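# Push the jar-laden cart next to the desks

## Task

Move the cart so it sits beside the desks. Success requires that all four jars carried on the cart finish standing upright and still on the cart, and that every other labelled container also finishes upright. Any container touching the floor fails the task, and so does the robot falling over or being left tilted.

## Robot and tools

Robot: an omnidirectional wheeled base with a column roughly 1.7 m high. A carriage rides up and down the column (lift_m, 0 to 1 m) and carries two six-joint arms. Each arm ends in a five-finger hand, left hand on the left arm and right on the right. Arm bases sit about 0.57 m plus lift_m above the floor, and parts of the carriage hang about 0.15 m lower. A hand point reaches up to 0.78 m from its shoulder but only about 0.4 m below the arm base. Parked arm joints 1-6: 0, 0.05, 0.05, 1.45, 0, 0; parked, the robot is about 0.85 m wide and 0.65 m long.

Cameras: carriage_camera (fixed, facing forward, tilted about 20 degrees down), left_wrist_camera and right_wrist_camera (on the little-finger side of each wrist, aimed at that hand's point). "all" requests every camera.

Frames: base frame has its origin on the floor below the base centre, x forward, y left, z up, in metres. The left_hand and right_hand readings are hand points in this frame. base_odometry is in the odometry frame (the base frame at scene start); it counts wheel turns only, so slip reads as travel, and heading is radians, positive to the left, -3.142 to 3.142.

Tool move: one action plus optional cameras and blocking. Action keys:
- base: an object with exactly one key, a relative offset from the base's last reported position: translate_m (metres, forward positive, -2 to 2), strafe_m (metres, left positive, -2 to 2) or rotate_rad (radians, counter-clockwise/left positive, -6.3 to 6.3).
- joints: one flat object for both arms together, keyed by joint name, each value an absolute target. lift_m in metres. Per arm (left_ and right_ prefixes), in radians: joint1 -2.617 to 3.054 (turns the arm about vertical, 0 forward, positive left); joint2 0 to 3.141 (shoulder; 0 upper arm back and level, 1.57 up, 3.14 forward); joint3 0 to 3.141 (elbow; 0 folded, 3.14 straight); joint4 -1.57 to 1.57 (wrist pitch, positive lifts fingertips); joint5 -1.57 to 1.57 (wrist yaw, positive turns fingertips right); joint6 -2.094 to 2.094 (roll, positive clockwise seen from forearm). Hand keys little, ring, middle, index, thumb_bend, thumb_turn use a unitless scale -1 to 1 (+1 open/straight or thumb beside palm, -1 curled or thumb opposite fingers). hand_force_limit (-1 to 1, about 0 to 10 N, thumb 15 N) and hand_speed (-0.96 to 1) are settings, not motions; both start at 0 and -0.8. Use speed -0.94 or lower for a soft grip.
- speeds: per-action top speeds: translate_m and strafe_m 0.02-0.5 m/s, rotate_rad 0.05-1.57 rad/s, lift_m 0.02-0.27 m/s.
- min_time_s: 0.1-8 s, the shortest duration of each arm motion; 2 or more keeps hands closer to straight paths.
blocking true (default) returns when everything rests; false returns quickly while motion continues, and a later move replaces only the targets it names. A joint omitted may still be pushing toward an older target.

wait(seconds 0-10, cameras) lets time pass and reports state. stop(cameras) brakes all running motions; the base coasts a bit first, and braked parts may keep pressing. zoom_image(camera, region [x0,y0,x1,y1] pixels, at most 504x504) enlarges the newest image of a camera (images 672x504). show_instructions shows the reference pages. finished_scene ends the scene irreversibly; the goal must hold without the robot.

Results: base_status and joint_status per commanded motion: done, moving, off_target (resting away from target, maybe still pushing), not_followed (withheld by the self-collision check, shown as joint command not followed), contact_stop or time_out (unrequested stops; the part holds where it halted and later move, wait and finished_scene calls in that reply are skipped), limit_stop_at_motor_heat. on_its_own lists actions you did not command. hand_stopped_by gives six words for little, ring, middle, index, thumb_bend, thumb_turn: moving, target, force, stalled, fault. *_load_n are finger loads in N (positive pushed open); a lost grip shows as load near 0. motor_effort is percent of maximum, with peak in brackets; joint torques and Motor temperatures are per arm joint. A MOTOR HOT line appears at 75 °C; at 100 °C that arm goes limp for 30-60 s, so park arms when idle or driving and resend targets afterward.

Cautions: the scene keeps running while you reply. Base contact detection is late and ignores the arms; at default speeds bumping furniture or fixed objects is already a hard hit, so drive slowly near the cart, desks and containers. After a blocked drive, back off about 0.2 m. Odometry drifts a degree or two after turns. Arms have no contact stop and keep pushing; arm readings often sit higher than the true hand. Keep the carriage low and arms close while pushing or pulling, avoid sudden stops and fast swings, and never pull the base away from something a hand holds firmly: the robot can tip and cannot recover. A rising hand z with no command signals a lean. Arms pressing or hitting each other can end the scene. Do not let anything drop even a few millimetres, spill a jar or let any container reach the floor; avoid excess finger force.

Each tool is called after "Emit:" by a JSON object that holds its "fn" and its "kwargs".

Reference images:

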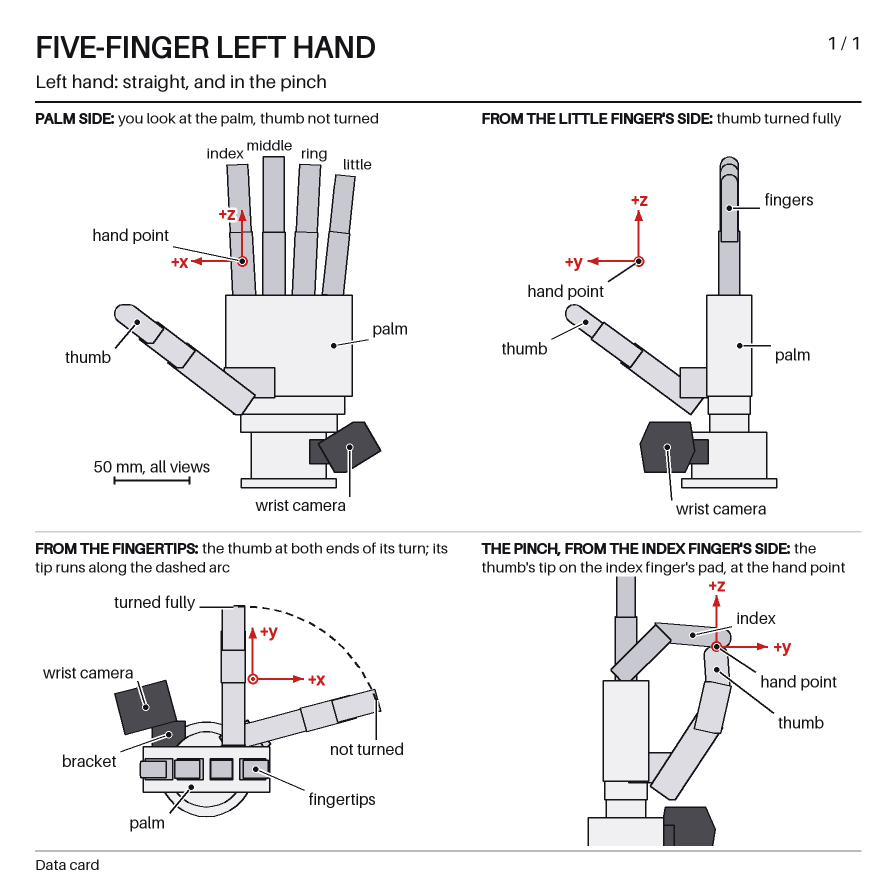

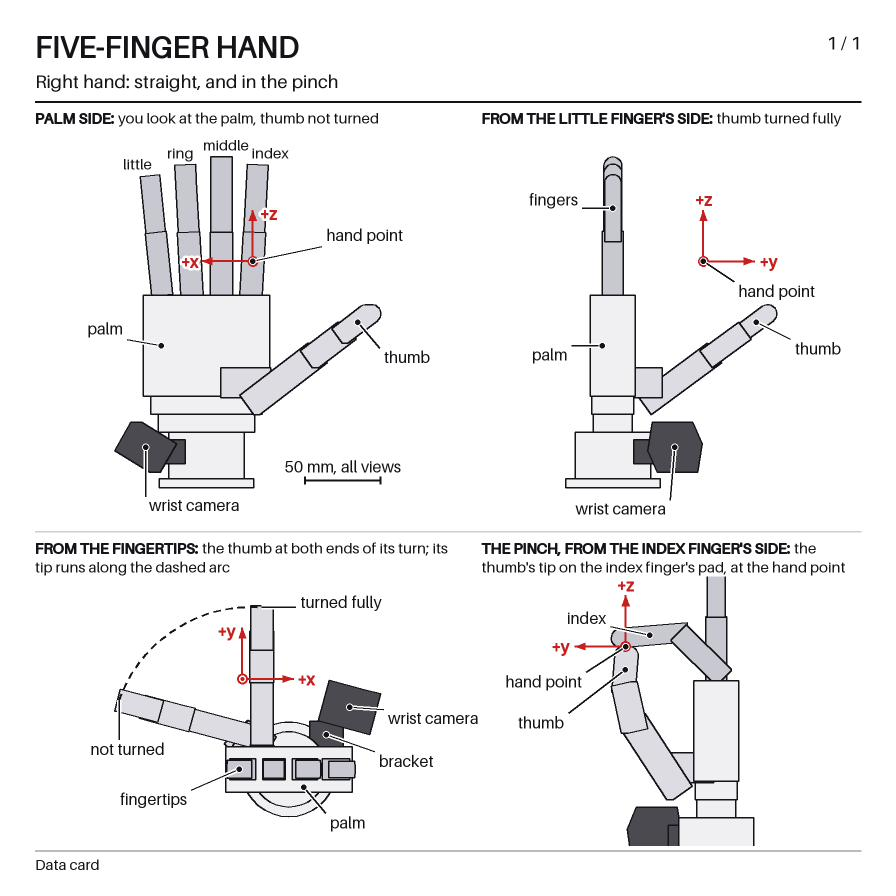

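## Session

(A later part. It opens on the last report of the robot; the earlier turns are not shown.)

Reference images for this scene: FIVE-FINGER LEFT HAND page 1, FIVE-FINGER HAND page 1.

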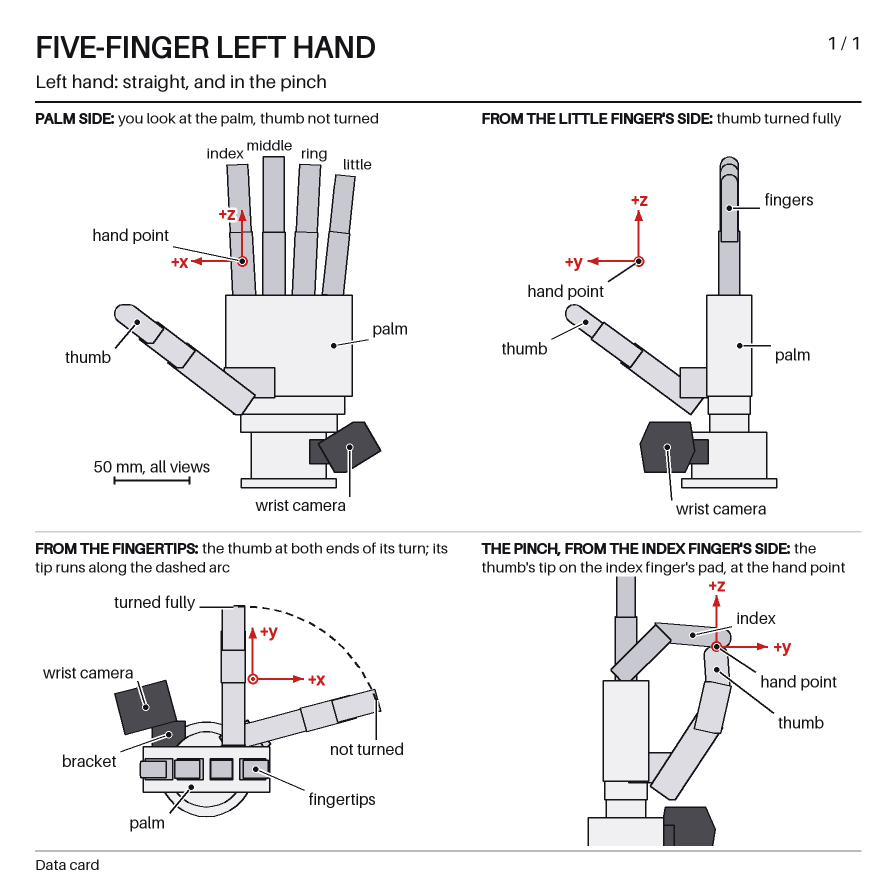

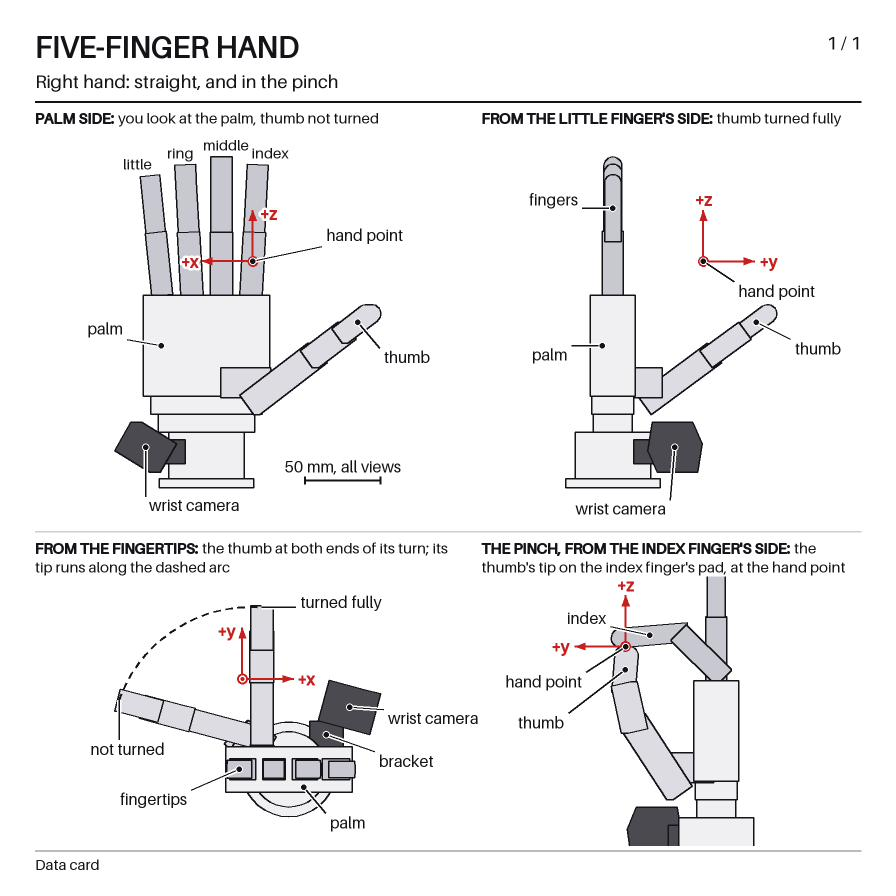

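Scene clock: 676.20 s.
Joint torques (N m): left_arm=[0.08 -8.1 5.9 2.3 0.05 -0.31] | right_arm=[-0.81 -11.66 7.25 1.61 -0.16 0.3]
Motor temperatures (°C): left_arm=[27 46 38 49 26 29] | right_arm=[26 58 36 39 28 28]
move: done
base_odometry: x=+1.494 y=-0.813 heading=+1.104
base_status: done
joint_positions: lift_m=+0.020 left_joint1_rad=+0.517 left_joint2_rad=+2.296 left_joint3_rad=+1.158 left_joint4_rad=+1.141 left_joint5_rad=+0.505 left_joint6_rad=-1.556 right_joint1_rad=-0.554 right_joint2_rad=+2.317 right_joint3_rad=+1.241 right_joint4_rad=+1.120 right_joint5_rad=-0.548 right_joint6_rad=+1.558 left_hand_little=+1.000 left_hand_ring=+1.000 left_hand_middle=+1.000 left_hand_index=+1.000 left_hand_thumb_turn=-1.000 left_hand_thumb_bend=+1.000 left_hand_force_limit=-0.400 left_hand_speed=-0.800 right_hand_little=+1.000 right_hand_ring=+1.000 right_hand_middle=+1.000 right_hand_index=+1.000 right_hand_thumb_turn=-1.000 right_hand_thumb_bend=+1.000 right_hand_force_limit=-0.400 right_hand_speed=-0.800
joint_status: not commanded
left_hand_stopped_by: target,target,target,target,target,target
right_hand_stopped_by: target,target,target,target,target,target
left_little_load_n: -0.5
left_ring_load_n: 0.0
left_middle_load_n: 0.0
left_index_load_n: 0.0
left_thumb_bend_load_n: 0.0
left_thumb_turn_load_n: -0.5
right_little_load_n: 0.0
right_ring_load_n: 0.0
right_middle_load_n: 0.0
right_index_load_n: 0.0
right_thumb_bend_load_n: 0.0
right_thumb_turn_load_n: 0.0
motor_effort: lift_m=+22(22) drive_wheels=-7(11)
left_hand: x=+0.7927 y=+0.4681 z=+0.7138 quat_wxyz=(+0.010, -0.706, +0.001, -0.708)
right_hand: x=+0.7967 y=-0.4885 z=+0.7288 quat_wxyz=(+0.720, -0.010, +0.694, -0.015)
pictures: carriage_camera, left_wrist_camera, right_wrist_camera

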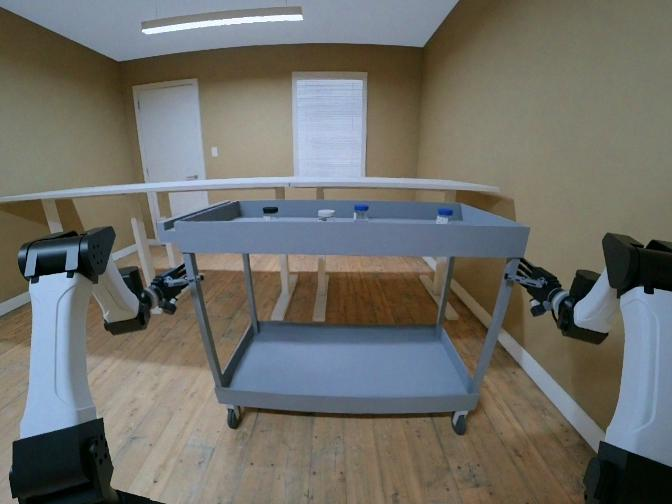

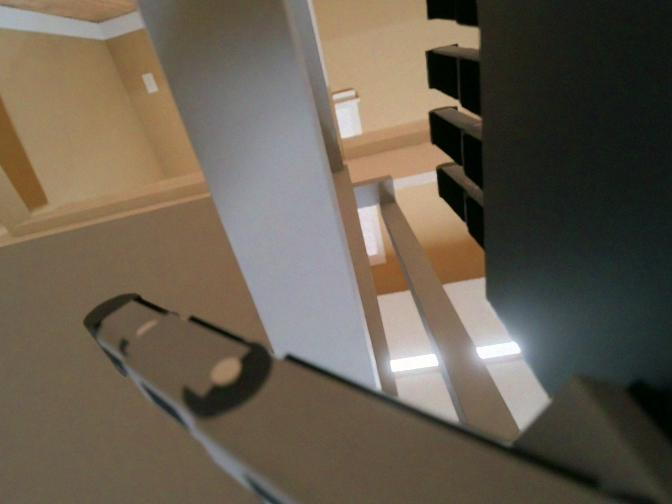

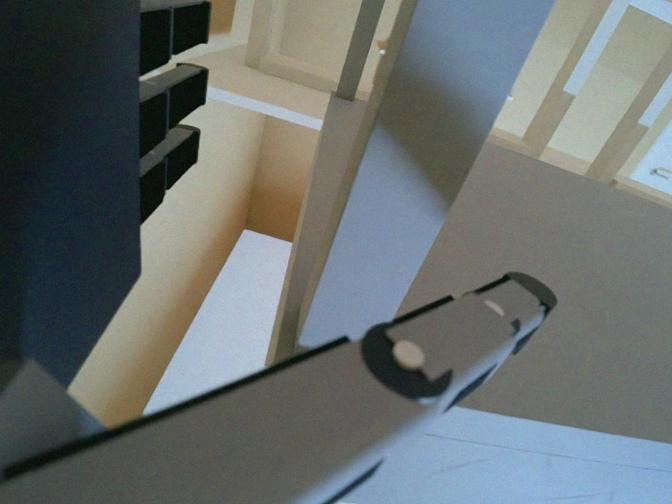

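Emit:
{"fn": "move", "kwargs": {"joints": {"right_joint1_rad": -0.54, "right_joint5_rad": -0.545, "right_joint2_rad": 2.375, "right_joint3_rad": 1.345, "right_joint4_rad": 1.07}, "min_time_s": 1.5}}

Emit:
{"fn": "move", "kwargs": {"joints": {"left_hand_speed": -0.9, "right_hand_speed": -0.9, "left_hand_force_limit": -0.4, "right_hand_force_limit": -0.4, "left_hand_little": -0.8, "left_hand_ring": -0.8, "left_hand_middle": -0.8, "left_hand_index": -0.8, "right_hand_little": -0.8, "right_hand_ring": -0.8, "right_hand_middle": -0.8, "right_hand_index": -0.8}, "cameras": ["all"]}}

Emit:
{"fn": "zoom_image", "kwargs": {"camera": "carriage_camera", "region": [120, 180, 570, 440]}}

Scene clock: 684.07 s.
Joint torques (N m): left_arm=[0.1 -7.97 5.98 2.31 0.05 -0.3] | right_arm=[0.47 -12.07 7.45 1.57 0.02 0.3]
Motor temperatures (°C): left_arm=[27 46 38 50 26 29] | right_arm=[26 58 36 39 28 28]
move: done
base_odometry: x=+1.494 y=-0.813 heading=+1.104
base_status: not commanded
joint_positions: lift_m=+0.020 left_joint1_rad=+0.517 left_joint2_rad=+2.296 left_joint3_rad=+1.158 left_joint4_rad=+1.141 left_joint5_rad=+0.505 left_joint6_rad=-1.556 right_joint1_rad=-0.549 right_joint2_rad=+2.351 right_joint3_rad=+1.315 right_joint4_rad=+1.084 right_joint5_rad=-0.548 right_joint6_rad=+1.558 left_hand_little=+1.000 left_hand_ring=+1.000 left_hand_middle=+1.000 left_hand_index=+1.000 left_hand_thumb_turn=-1.000 left_hand_thumb_bend=+1.000 left_hand_force_limit=-0.400 left_hand_speed=-0.800 right_hand_little=+1.000 right_hand_ring=+1.000 right_hand_middle=+1.000 right_hand_index=+1.000 right_hand_thumb_turn=-1.000 right_hand_thumb_bend=+1.000 right_hand_force_limit=-0.400 right_hand_speed=-0.800
joint_status: all done
left_hand_stopped_by: target,target,target,target,target,target
right_hand_stopped_by: target,target,target,target,target,target
left_little_load_n: 0.0
left_ring_load_n: 0.0
left_middle_load_n: 0.0
left_index_load_n: 0.0
left_thumb_bend_load_n: 0.0
left_thumb_turn_load_n: 0.0
right_little_load_n: 0.0
right_ring_load_n: 0.0
right_middle_load_n: 0.0
right_index_load_n: 0.0
right_thumb_bend_load_n: 0.0
right_thumb_turn_load_n: 0.0
motor_effort: lift_m=+22(22) drive_wheels=-7(7)
left_hand: x=+0.7927 y=+0.4681 z=+0.7138 quat_wxyz=(+0.010, -0.706, +0.001, -0.708)
right_hand: x=+0.8093 y=-0.4926 z=+0.7302 quat_wxyz=(+0.721, -0.013, +0.692, -0.014)
pictures: none

Scene clock: 691.00 s.
Joint torques (N m): left_arm=[0.66 -7.91 5.81 2.34 0.07 -0.33] | right_arm=[0.59 -12.16 7.24 1.6 -0.08 0.32]
Motor temperatures (°C): left_arm=[27 46 38 50 26 29] | right_arm=[26 57 37 39 28 28]
move: off_target
base_odometry: x=+1.494 y=-0.813 heading=+1.104
base_status: not commanded
joint_positions: lift_m=+0.020 left_joint1_rad=+0.511 left_joint2_rad=+2.296 left_joint3_rad=+1.159 left_joint4_rad=+1.137 left_joint5_rad=+0.502 left_joint6_rad=-1.556 right_joint1_rad=-0.549 right_joint2_rad=+2.351 right_joint3_rad=+1.319 right_joint4_rad=+1.077 right_joint5_rad=-0.538 right_joint6_rad=+1.559 left_hand_little=-0.480 left_hand_ring=-0.434 left_hand_middle=-0.415 left_hand_index=-0.489 left_hand_thumb_turn=-1.000 left_hand_thumb_bend=+1.000 left_hand_force_limit=-0.400 left_hand_speed=-0.900 right_hand_little=-0.800 right_hand_ring=-0.414 right_hand_middle=-0.368 right_hand_index=-0.387 right_hand_thumb_turn=-1.000 right_hand_thumb_bend=+1.000 right_hand_force_limit=-0.400 right_hand_speed=-0.900
joint_status: left_hand_little off_target (ended at -0.480, target -0.800); left_hand_ring off_target (ended at -0.434, target -0.800); left_hand_middle off_target (ended at -0.415, target -0.800); left_hand_index off_target (ended at -0.489, target -0.800); right_hand_ring off_target (ended at -0.414, target -0.800); right_hand_middle off_target (ended at -0.368, target -0.800); right_hand_index off_target (ended at -0.387, target -0.800); the others done
left_hand_stopped_by: force,force,force,force,target,target
right_hand_stopped_by: target,force,force,force,target,target
left_little_load_n: 1.0
left_ring_load_n: 0.0
left_middle_load_n: 0.0
left_index_load_n: 2.0
left_thumb_bend_load_n: 0.0
left_thumb_turn_load_n: 0.0
right_little_load_n: 0.0
right_ring_load_n: 3.0
right_middle_load_n: 0.0
right_index_load_n: 0.0
right_thumb_bend_load_n: 0.5
right_thumb_turn_load_n: 0.0
motor_effort: lift_m=+22(22) drive_wheels=-7(7)
left_hand: x=+0.7941 y=+0.4656 z=+0.7135 quat_wxyz=(+0.008, -0.707, +0.002, -0.707)
right_hand: x=+0.8106 y=-0.4950 z=+0.7305 quat_wxyz=(+0.720, -0.008, +0.693, -0.016)
pictures: carriage_camera, left_wrist_camera, right_wrist_camera

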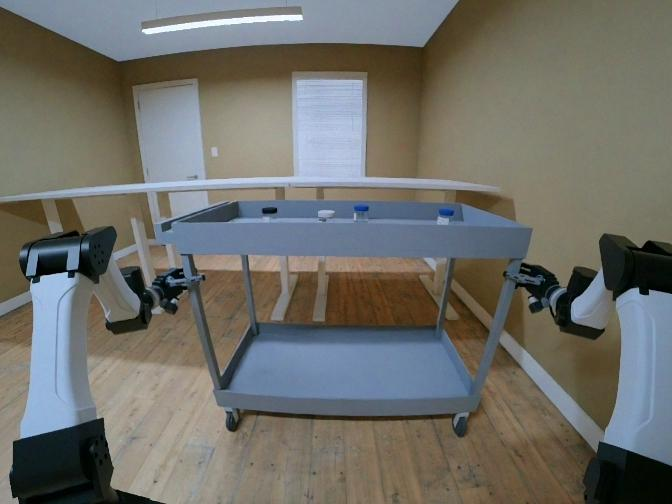

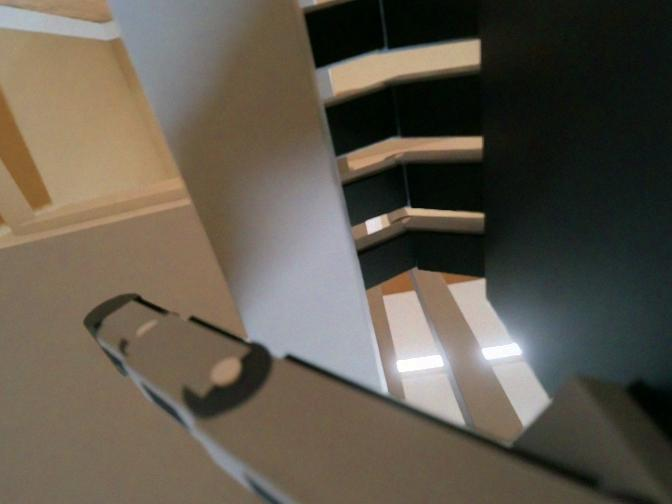

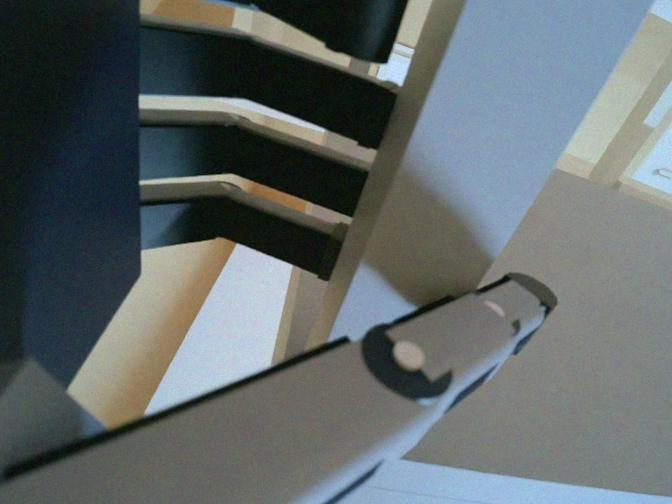

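Scaled by 1.120.

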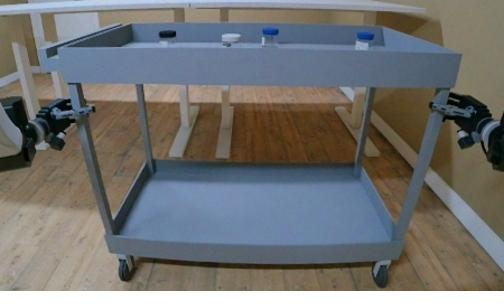

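Emit:
{"fn": "move", "kwargs": {"joints": {"left_hand_thumb_bend": -0.6, "right_hand_thumb_bend": -0.6}, "cameras": ["left_wrist_camera", "right_wrist_camera"]}}

Scene clock: 701.53 s.
Joint torques (N m): left_arm=[0.68 -7.94 5.82 2.34 0.01 -0.33] | right_arm=[0.2 -12.03 7.21 1.64 0.04 0.31]
Motor temperatures (°C): left_arm=[27 46 39 51 26 29] | right_arm=[26 56 37 39 28 28]
move: off_target
base_odometry: x=+1.494 y=-0.813 heading=+1.104
base_status: not commanded
joint_positions: lift_m=+0.020 left_joint1_rad=+0.511 left_joint2_rad=+2.296 left_joint3_rad=+1.159 left_joint4_rad=+1.137 left_joint5_rad=+0.509 left_joint6_rad=-1.556 right_joint1_rad=-0.546 right_joint2_rad=+2.351 right_joint3_rad=+1.319 right_joint4_rad=+1.077 right_joint5_rad=-0.548 right_joint6_rad=+1.559 left_hand_little=-0.480 left_hand_ring=-0.434 left_hand_middle=-0.415 left_hand_index=-0.489 left_hand_thumb_turn=-1.000 left_hand_thumb_bend=+0.711 left_hand_force_limit=-0.400 left_hand_speed=-0.900 right_hand_little=-0.800 right_hand_ring=-0.414 right_hand_middle=-0.368 right_hand_index=-0.387 right_hand_thumb_turn=-1.000 right_hand_thumb_bend=+0.926 right_hand_force_limit=-0.400 right_hand_speed=-0.900
joint_status: left_hand_thumb_bend off_target (ended at +0.711, target -0.600); right_hand_thumb_bend off_target (ended at +0.926, target -0.600)
left_hand_stopped_by: force,force,force,force,force,target
right_hand_stopped_by: target,force,force,force,force,target
left_little_load_n: 2.5
left_ring_load_n: 0.5
left_middle_load_n: 0.0
left_index_load_n: 4.5
left_thumb_bend_load_n: 4.5
left_thumb_turn_load_n: -1.0
right_little_load_n: 0.0
right_ring_load_n: 3.5
right_middle_load_n: 0.0
right_index_load_n: 0.0
right_thumb_bend_load_n: 4.0
right_thumb_turn_load_n: 0.5
motor_effort: lift_m=+22(22) drive_wheels=-7(7)
left_hand: x=+0.7937 y=+0.4643 z=+0.7135 quat_wxyz=(+0.006, -0.707, +0.004, -0.707)
right_hand: x=+0.8105 y=-0.4914 z=+0.7304 quat_wxyz=(+0.720, -0.013, +0.693, -0.012)

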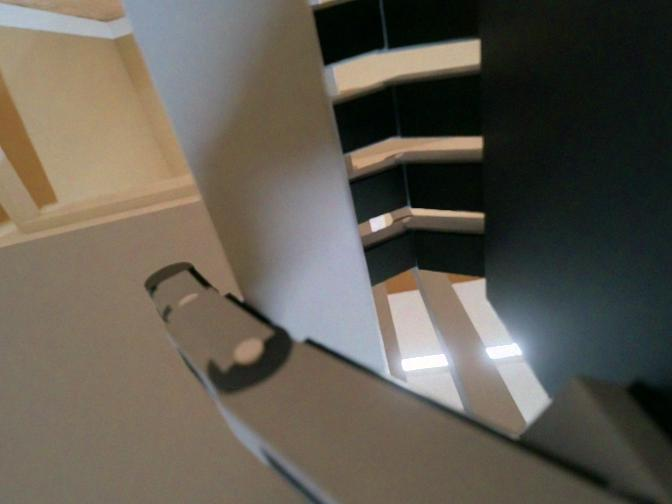

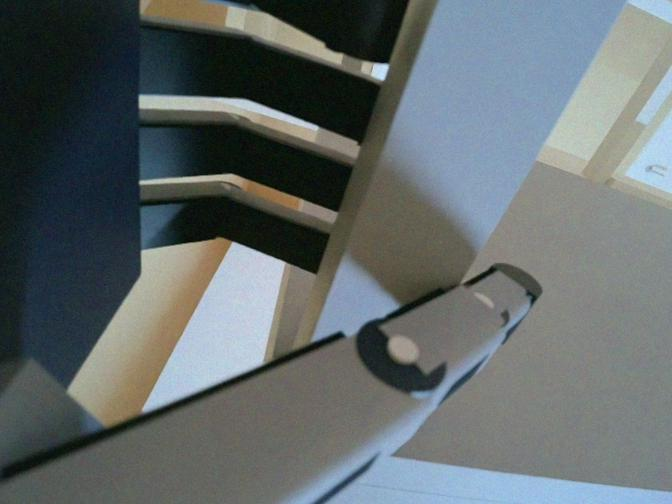

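Emit:
{"fn": "move", "kwargs": {"base": {"translate_m": 0.18}, "speeds": {"translate_m": 0.07}, "cameras": ["all"]}}

Emit:
{"fn": "zoom_image", "kwargs": {"camera": "carriage_camera", "region": [120, 160, 570, 440]}}

Scene clock: 709.80 s.
Joint torques (N m): left_arm=[0.47 -7.94 5.81 2.37 -0.26 -0.33] | right_arm=[-0.81 -12.12 7.09 1.63 0.28 0.28]
Motor temperatures (°C): left_arm=[27 46 40 52 26 29] | right_arm=[26 56 37 39 28 28]
move: done
base_odometry: x=+1.575 y=-0.653 heading=+1.103
base_status: done
joint_positions: lift_m=+0.020 left_joint1_rad=+0.513 left_joint2_rad=+2.296 left_joint3_rad=+1.159 left_joint4_rad=+1.137 left_joint5_rad=+0.539 left_joint6_rad=-1.557 right_joint1_rad=-0.534 right_joint2_rad=+2.351 right_joint3_rad=+1.319 right_joint4_rad=+1.077 right_joint5_rad=-0.572 right_joint6_rad=+1.560 left_hand_little=-0.480 left_hand_ring=-0.434 left_hand_middle=-0.415 left_hand_index=-0.490 left_hand_thumb_turn=-1.000 left_hand_thumb_bend=+0.710 left_hand_force_limit=-0.400 left_hand_speed=-0.900 right_hand_little=-0.800 right_hand_ring=-0.414 right_hand_middle=-0.368 right_hand_index=-0.387 right_hand_thumb_turn=-1.000 right_hand_thumb_bend=+0.926 right_hand_force_limit=-0.400 right_hand_speed=-0.900
joint_status: not commanded
left_hand_stopped_by: force,force,force,force,force,target
right_hand_stopped_by: target,force,force,force,force,target
left_little_load_n: 0.0
left_ring_load_n: 0.0
left_middle_load_n: 0.0
left_index_load_n: 0.0
left_thumb_bend_load_n: 0.5
left_thumb_turn_load_n: -0.5
right_little_load_n: 0.0
right_ring_load_n: 2.5
right_middle_load_n: 0.0
right_index_load_n: 0.0
right_thumb_bend_load_n: 1.0
right_thumb_turn_load_n: 0.0
motor_effort: lift_m=+22(22) drive_wheels=-6(14)
left_hand: x=+0.7915 y=+0.4597 z=+0.7135 quat_wxyz=(-0.004, -0.707, +0.014, -0.707)
right_hand: x=+0.8110 y=-0.4799 z=+0.7303 quat_wxyz=(+0.720, -0.025, +0.693, +0.001)
pictures: carriage_camera, left_wrist_camera, right_wrist_camera

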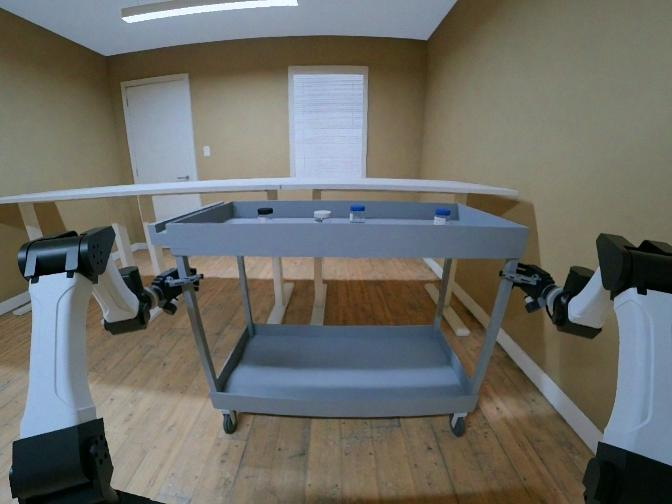

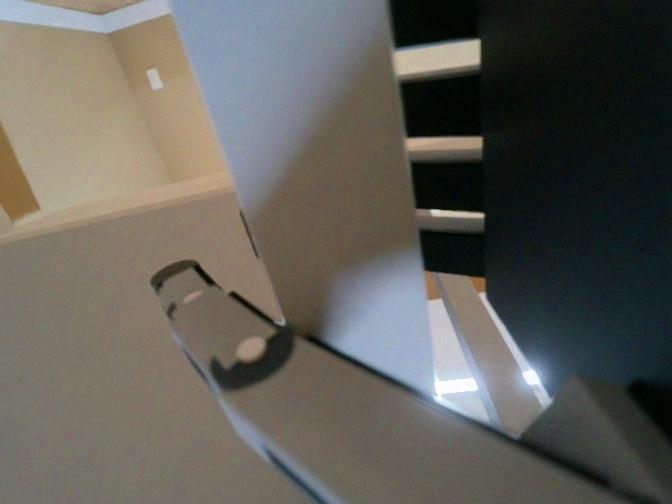

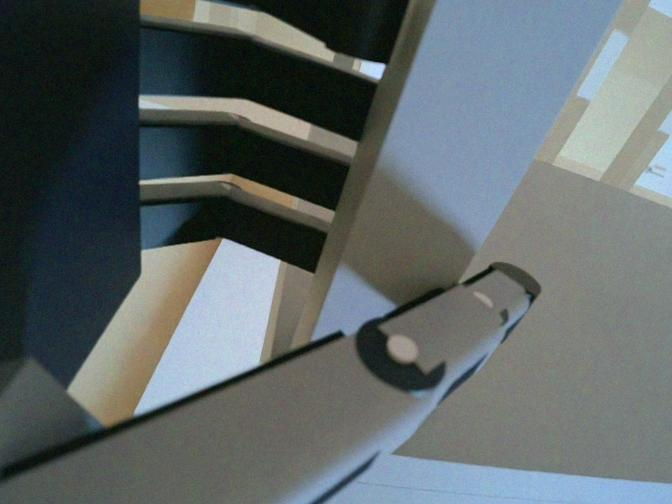

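Scaled by 1.120.

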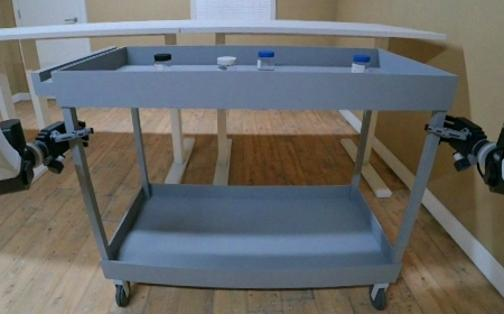

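Emit:
{"fn": "zoom_image", "kwargs": {"camera": "carriage_camera", "region": [290, 160, 390, 230]}}

Emit:
{"fn": "zoom_image", "kwargs": {"camera": "carriage_camera", "region": [400, 160, 540, 260]}}

Emit:
{"fn": "zoom_image", "kwargs": {"camera": "left_wrist_camera", "region": [380, 230, 560, 450]}}

Scaled by 5.040.

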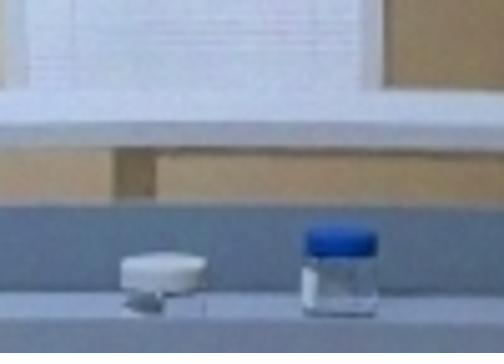

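Scaled by 3.600.

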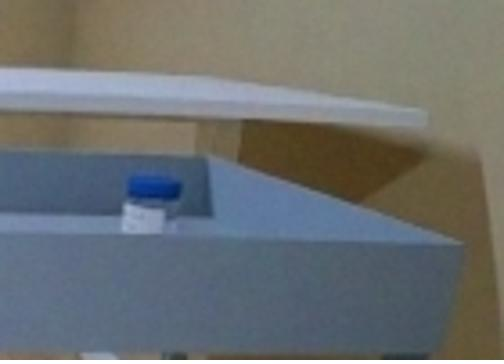

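Scaled by 2.291.

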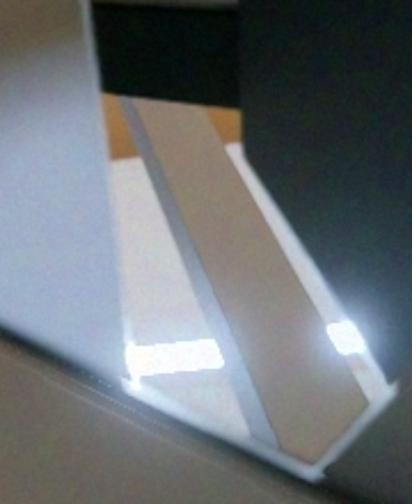

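Emit:
{"fn": "zoom_image", "kwargs": {"camera": "carriage_camera", "region": [60, 160, 200, 260]}}

Emit:
{"fn": "zoom_image", "kwargs": {"camera": "carriage_camera", "region": [200, 160, 340, 260]}}

Scaled by 3.600.

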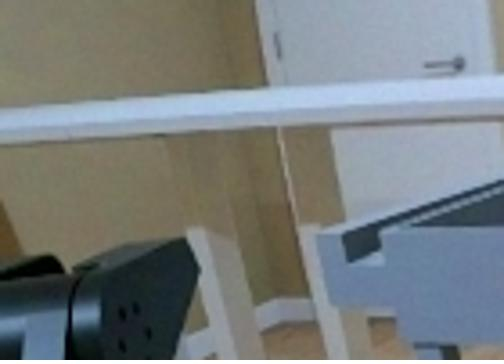

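Scaled by 3.600.

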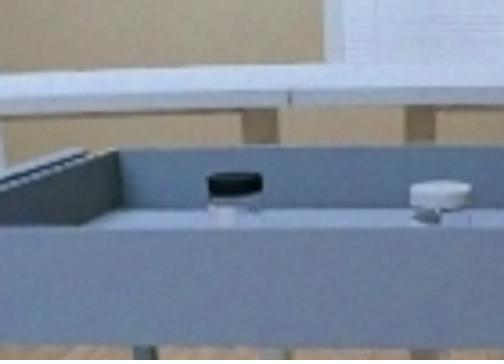

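Emit:
{"fn": "move", "kwargs": {"base": {"rotate_rad": 0.03}, "speeds": {"rotate_rad": 0.06}}}

Emit:
{"fn": "move", "kwargs": {"base": {"translate_m": 0.045}, "speeds": {"translate_m": 0.05}, "cameras": ["all"]}}

Emit:
{"fn": "zoom_image", "kwargs": {"camera": "carriage_camera", "region": [120, 160, 340, 260]}}

Emit:
{"fn": "zoom_image", "kwargs": {"camera": "carriage_camera", "region": [340, 160, 560, 260]}}

Scene clock: 783.73 s.
Joint torques (N m): left_arm=[2 -7.94 5.75 2.36 -0.3 -0.32] | right_arm=[1.05 -12.01 7.3 1.65 0.01 0.29]
Motor temperatures (°C): left_arm=[27 47 40 53 26 28] | right_arm=[26 57 38 39 28 28]
move: done
base_odometry: x=+1.575 y=-0.653 heading=+1.132
base_status: done
joint_positions: lift_m=+0.020 left_joint1_rad=+0.497 left_joint2_rad=+2.296 left_joint3_rad=+1.159 left_joint4_rad=+1.137 left_joint5_rad=+0.540 left_joint6_rad=-1.557 right_joint1_rad=-0.556 right_joint2_rad=+2.351 right_joint3_rad=+1.319 right_joint4_rad=+1.077 right_joint5_rad=-0.547 right_joint6_rad=+1.560 left_hand_little=-0.480 left_hand_ring=-0.434 left_hand_middle=-0.415 left_hand_index=-0.489 left_hand_thumb_turn=-1.000 left_hand_thumb_bend=+0.711 left_hand_force_limit=-0.400 left_hand_speed=-0.900 right_hand_little=-0.800 right_hand_ring=-0.415 right_hand_middle=-0.368 right_hand_index=-0.387 right_hand_thumb_turn=-1.000 right_hand_thumb_bend=+0.927 right_hand_force_limit=-0.400 right_hand_speed=-0.900
joint_status: not commanded
left_hand_stopped_by: force,force,force,force,force,target
right_hand_stopped_by: target,force,force,force,force,target
left_little_load_n: 1.5
left_ring_load_n: 0.0
left_middle_load_n: 0.0
left_index_load_n: 4.5
left_thumb_bend_load_n: 1.5
left_thumb_turn_load_n: 0.0
right_little_load_n: 0.0
right_ring_load_n: 0.5
right_middle_load_n: 0.0
right_index_load_n: 0.0
right_thumb_bend_load_n: 5.0
right_thumb_turn_load_n: 1.0
motor_effort: lift_m=+22(22) drive_wheels=-9(10)
left_hand: x=+0.7937 y=+0.4505 z=+0.7135 quat_wxyz=(-0.010, -0.707, +0.020, -0.707)
right_hand: x=+0.8087 y=-0.4978 z=+0.7305 quat_wxyz=(+0.720, -0.009, +0.693, -0.015)
pictures: none

Scene clock: 785.13 s.
Joint torques (N m): left_arm=[1.99 -7.9 5.78 2.3 -0.41 -0.33] | right_arm=[0.83 -12.01 7.05 1.62 -0.08 0.3]
Motor temperatures (°C): left_arm=[27 47 40 53 26 28] | right_arm=[26 57 38 39 28 28]
move: done
base_odometry: x=+1.594 y=-0.612 heading=+1.133
base_status: done
joint_positions: lift_m=+0.020 left_joint1_rad=+0.498 left_joint2_rad=+2.296 left_joint3_rad=+1.159 left_joint4_rad=+1.137 left_joint5_rad=+0.551 left_joint6_rad=-1.557 right_joint1_rad=-0.554 right_joint2_rad=+2.352 right_joint3_rad=+1.320 right_joint4_rad=+1.077 right_joint5_rad=-0.541 right_joint6_rad=+1.560 left_hand_little=-0.480 left_hand_ring=-0.434 left_hand_middle=-0.415 left_hand_index=-0.489 left_hand_thumb_turn=-1.000 left_hand_thumb_bend=+0.710 left_hand_force_limit=-0.400 left_hand_speed=-0.900 right_hand_little=-0.800 right_hand_ring=-0.414 right_hand_middle=-0.368 right_hand_index=-0.387 right_hand_thumb_turn=-1.000 right_hand_thumb_bend=+0.927 right_hand_force_limit=-0.400 right_hand_speed=-0.900
joint_status: not commanded
left_hand_stopped_by: force,force,force,force,force,target
right_hand_stopped_by: target,force,force,force,force,target
left_little_load_n: 0.0
left_ring_load_n: 0.0
left_middle_load_n: 0.0
left_index_load_n: 2.5
left_thumb_bend_load_n: 0.5
left_thumb_turn_load_n: 0.0
right_little_load_n: 0.0
right_ring_load_n: 1.5
right_middle_load_n: 0.0
right_index_load_n: 0.0
right_thumb_bend_load_n: 4.0
right_thumb_turn_load_n: 0.5
motor_effort: lift_m=+22(22) drive_wheels=-9(13)
left_hand: x=+0.7928 y=+0.4486 z=+0.7135 quat_wxyz=(-0.014, -0.707, +0.024, -0.707)
right_hand: x=+0.8097 y=-0.4977 z=+0.7304 quat_wxyz=(+0.720, -0.007, +0.693, -0.017)
pictures: carriage_camera, left_wrist_camera, right_wrist_camera

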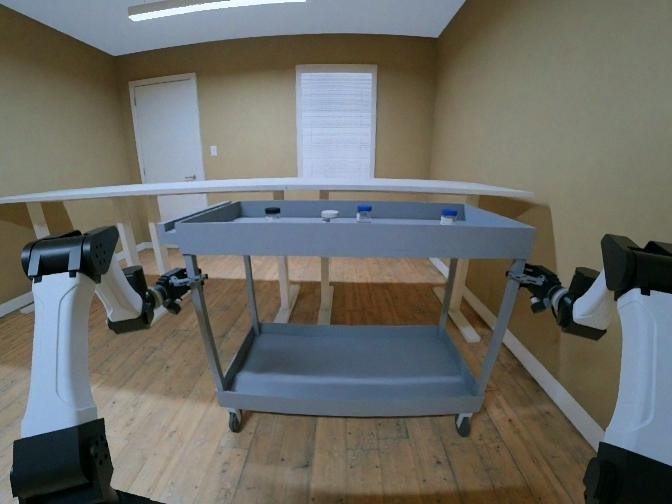

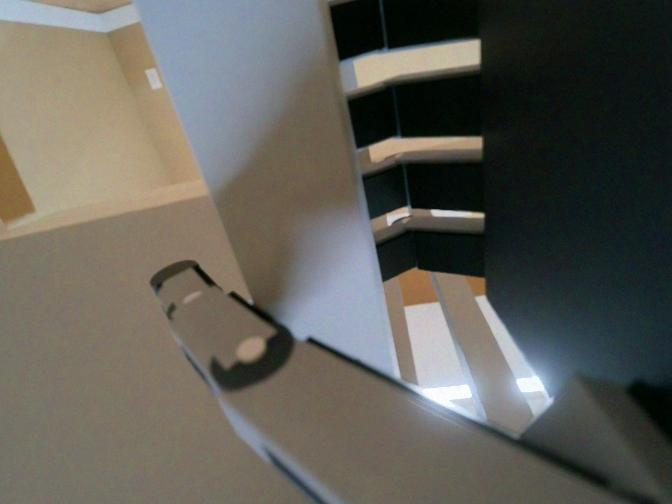

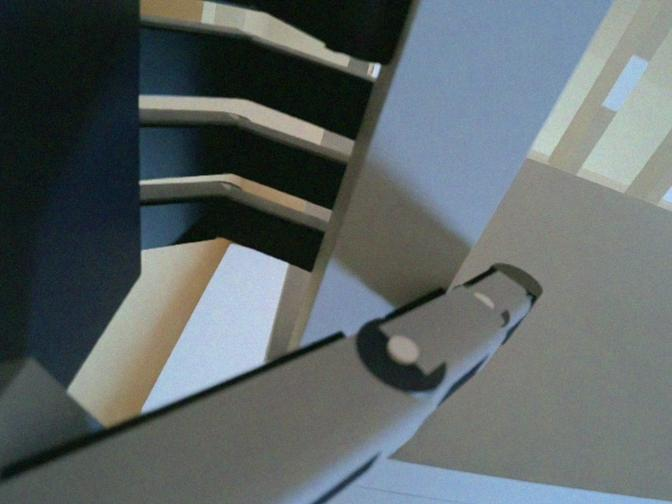

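Scaled by 2.291.

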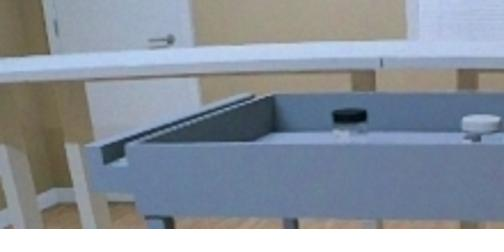

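Scaled by 2.291.

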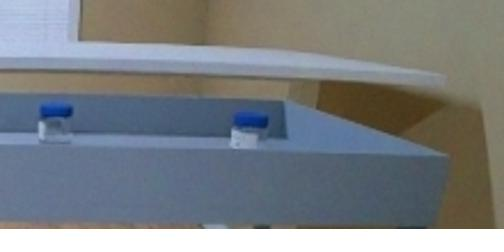

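Emit:
{"fn": "move", "kwargs": {"joints": {"left_hand_speed": -0.8, "right_hand_speed": -0.8, "left_hand_thumb_bend": 1, "right_hand_thumb_bend": 1, "left_hand_little": 1, "left_hand_ring": 1, "left_hand_middle": 1, "left_hand_index": 1, "right_hand_ring": 1, "right_hand_middle": 1, "right_hand_index": 1}}}

Emit:
{"fn": "move", "kwargs": {"base": {"translate_m": -0.15}, "speeds": {"translate_m": 0.06}, "cameras": ["all"]}}

Scene clock: 795.37 s.
Joint torques (N m): left_arm=[0.96 -7.97 5.86 2.35 -0.19 -0.3] | right_arm=[0.94 -12.19 7.13 1.69 -0.07 0.26]
Motor temperatures (°C): left_arm=[27 47 40 53 26 28] | right_arm=[26 58 38 39 28 28]
move: done
base_odometry: x=+1.594 y=-0.612 heading=+1.133
base_status: not commanded
joint_positions: lift_m=+0.020 left_joint1_rad=+0.508 left_joint2_rad=+2.296 left_joint3_rad=+1.159 left_joint4_rad=+1.137 left_joint5_rad=+0.529 left_joint6_rad=-1.557 right_joint1_rad=-0.554 right_joint2_rad=+2.352 right_joint3_rad=+1.320 right_joint4_rad=+1.077 right_joint5_rad=-0.539 right_joint6_rad=+1.560 left_hand_little=+1.000 left_hand_ring=+1.000 left_hand_middle=+1.000 left_hand_index=+1.000 left_hand_thumb_turn=-1.000 left_hand_thumb_bend=+1.000 left_hand_force_limit=-0.400 left_hand_speed=-0.800 right_hand_little=-0.800 right_hand_ring=+1.000 right_hand_middle=+1.000 right_hand_index=+1.000 right_hand_thumb_turn=-1.000 right_hand_thumb_bend=+1.000 right_hand_force_limit=-0.400 right_hand_speed=-0.800
joint_status: all done
left_hand_stopped_by: target,target,target,target,target,target
right_hand_stopped_by: target,target,target,target,target,target
left_little_load_n: 0.0
left_ring_load_n: 0.0
left_middle_load_n: 0.0
left_index_load_n: 0.0
left_thumb_bend_load_n: 0.0
left_thumb_turn_load_n: 0.0
right_little_load_n: 0.0
right_ring_load_n: 0.0
right_middle_load_n: 0.0
right_index_load_n: 0.0
right_thumb_bend_load_n: 0.0
right_thumb_turn_load_n: -0.5
motor_effort: lift_m=+22(22) drive_wheels=-10(10)
left_hand: x=+0.7929 y=+0.4586 z=+0.7135 quat_wxyz=(-0.003, -0.707, +0.013, -0.707)
right_hand: x=+0.8098 y=-0.4980 z=+0.7304 quat_wxyz=(+0.720, -0.007, +0.693, -0.017)
pictures: none

Scene clock: 798.40 s.
Joint torques (N m): left_arm=[0.8 -8.09 5.78 2.35 -0.17 -0.3] | right_arm=[0.35 -12.48 7.08 1.68 -0.12 0.28]
Motor temperatures (°C): left_arm=[27 47 40 53 26 28] | right_arm=[26 58 38 39 28 28]
move: done
base_odometry: x=+1.531 y=-0.748 heading=+1.134
base_status: done
joint_positions: lift_m=+0.020 left_joint1_rad=+0.511 left_joint2_rad=+2.296 left_joint3_rad=+1.159 left_joint4_rad=+1.137 left_joint5_rad=+0.527 left_joint6_rad=-1.557 right_joint1_rad=-0.549 right_joint2_rad=+2.352 right_joint3_rad=+1.320 right_joint4_rad=+1.076 right_joint5_rad=-0.534 right_joint6_rad=+1.560 left_hand_little=+1.000 left_hand_ring=+1.000 left_hand_middle=+1.000 left_hand_index=+1.000 left_hand_thumb_turn=-1.000 left_hand_thumb_bend=+1.000 left_hand_force_limit=-0.400 left_hand_speed=-0.800 right_hand_little=-0.800 right_hand_ring=+1.000 right_hand_middle=+1.000 right_hand_index=+1.000 right_hand_thumb_turn=-1.000 right_hand_thumb_bend=+1.000 right_hand_force_limit=-0.400 right_hand_speed=-0.800
joint_status: not commanded
left_hand_stopped_by: target,target,target,target,target,target
right_hand_stopped_by: target,target,target,target,target,target
left_little_load_n: -0.5
left_ring_load_n: 0.0
left_middle_load_n: 0.0
left_index_load_n: 0.0
left_thumb_bend_load_n: 0.0
left_thumb_turn_load_n: 0.0
right_little_load_n: 0.0
right_ring_load_n: 0.0
right_middle_load_n: 0.0
right_index_load_n: 0.0
right_thumb_bend_load_n: 0.0
right_thumb_turn_load_n: 0.0
motor_effort: lift_m=+22(22) drive_wheels=+6(14)
left_hand: x=+0.7926 y=+0.4605 z=+0.7133 quat_wxyz=(-0.001, -0.707, +0.011, -0.707)
right_hand: x=+0.8111 y=-0.4959 z=+0.7303 quat_wxyz=(+0.720, -0.007, +0.694, -0.017)
pictures: carriage_camera, left_wrist_camera, right_wrist_camera

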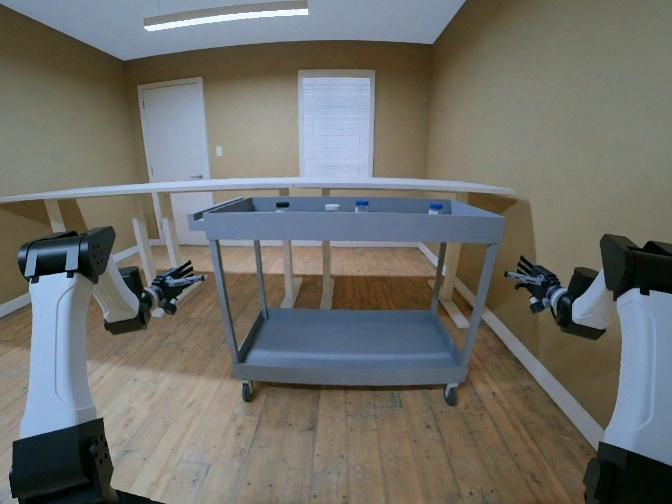

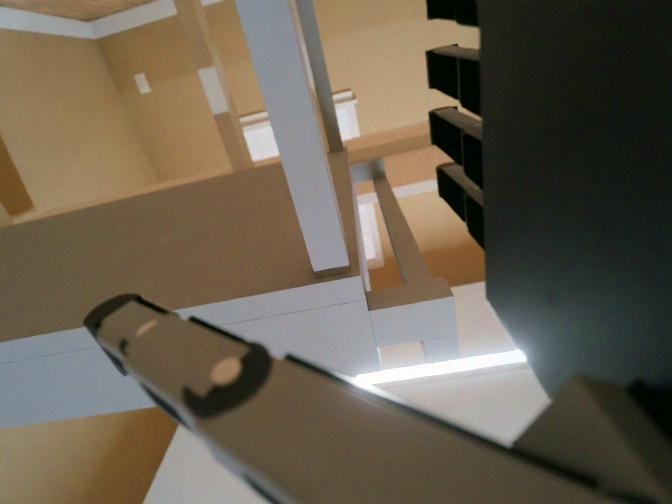

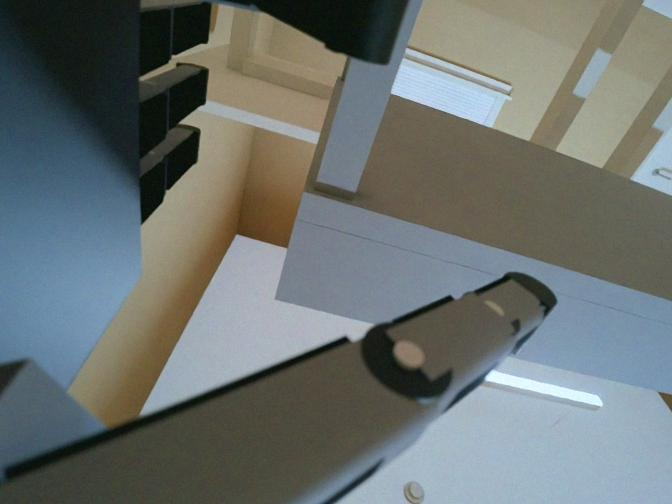

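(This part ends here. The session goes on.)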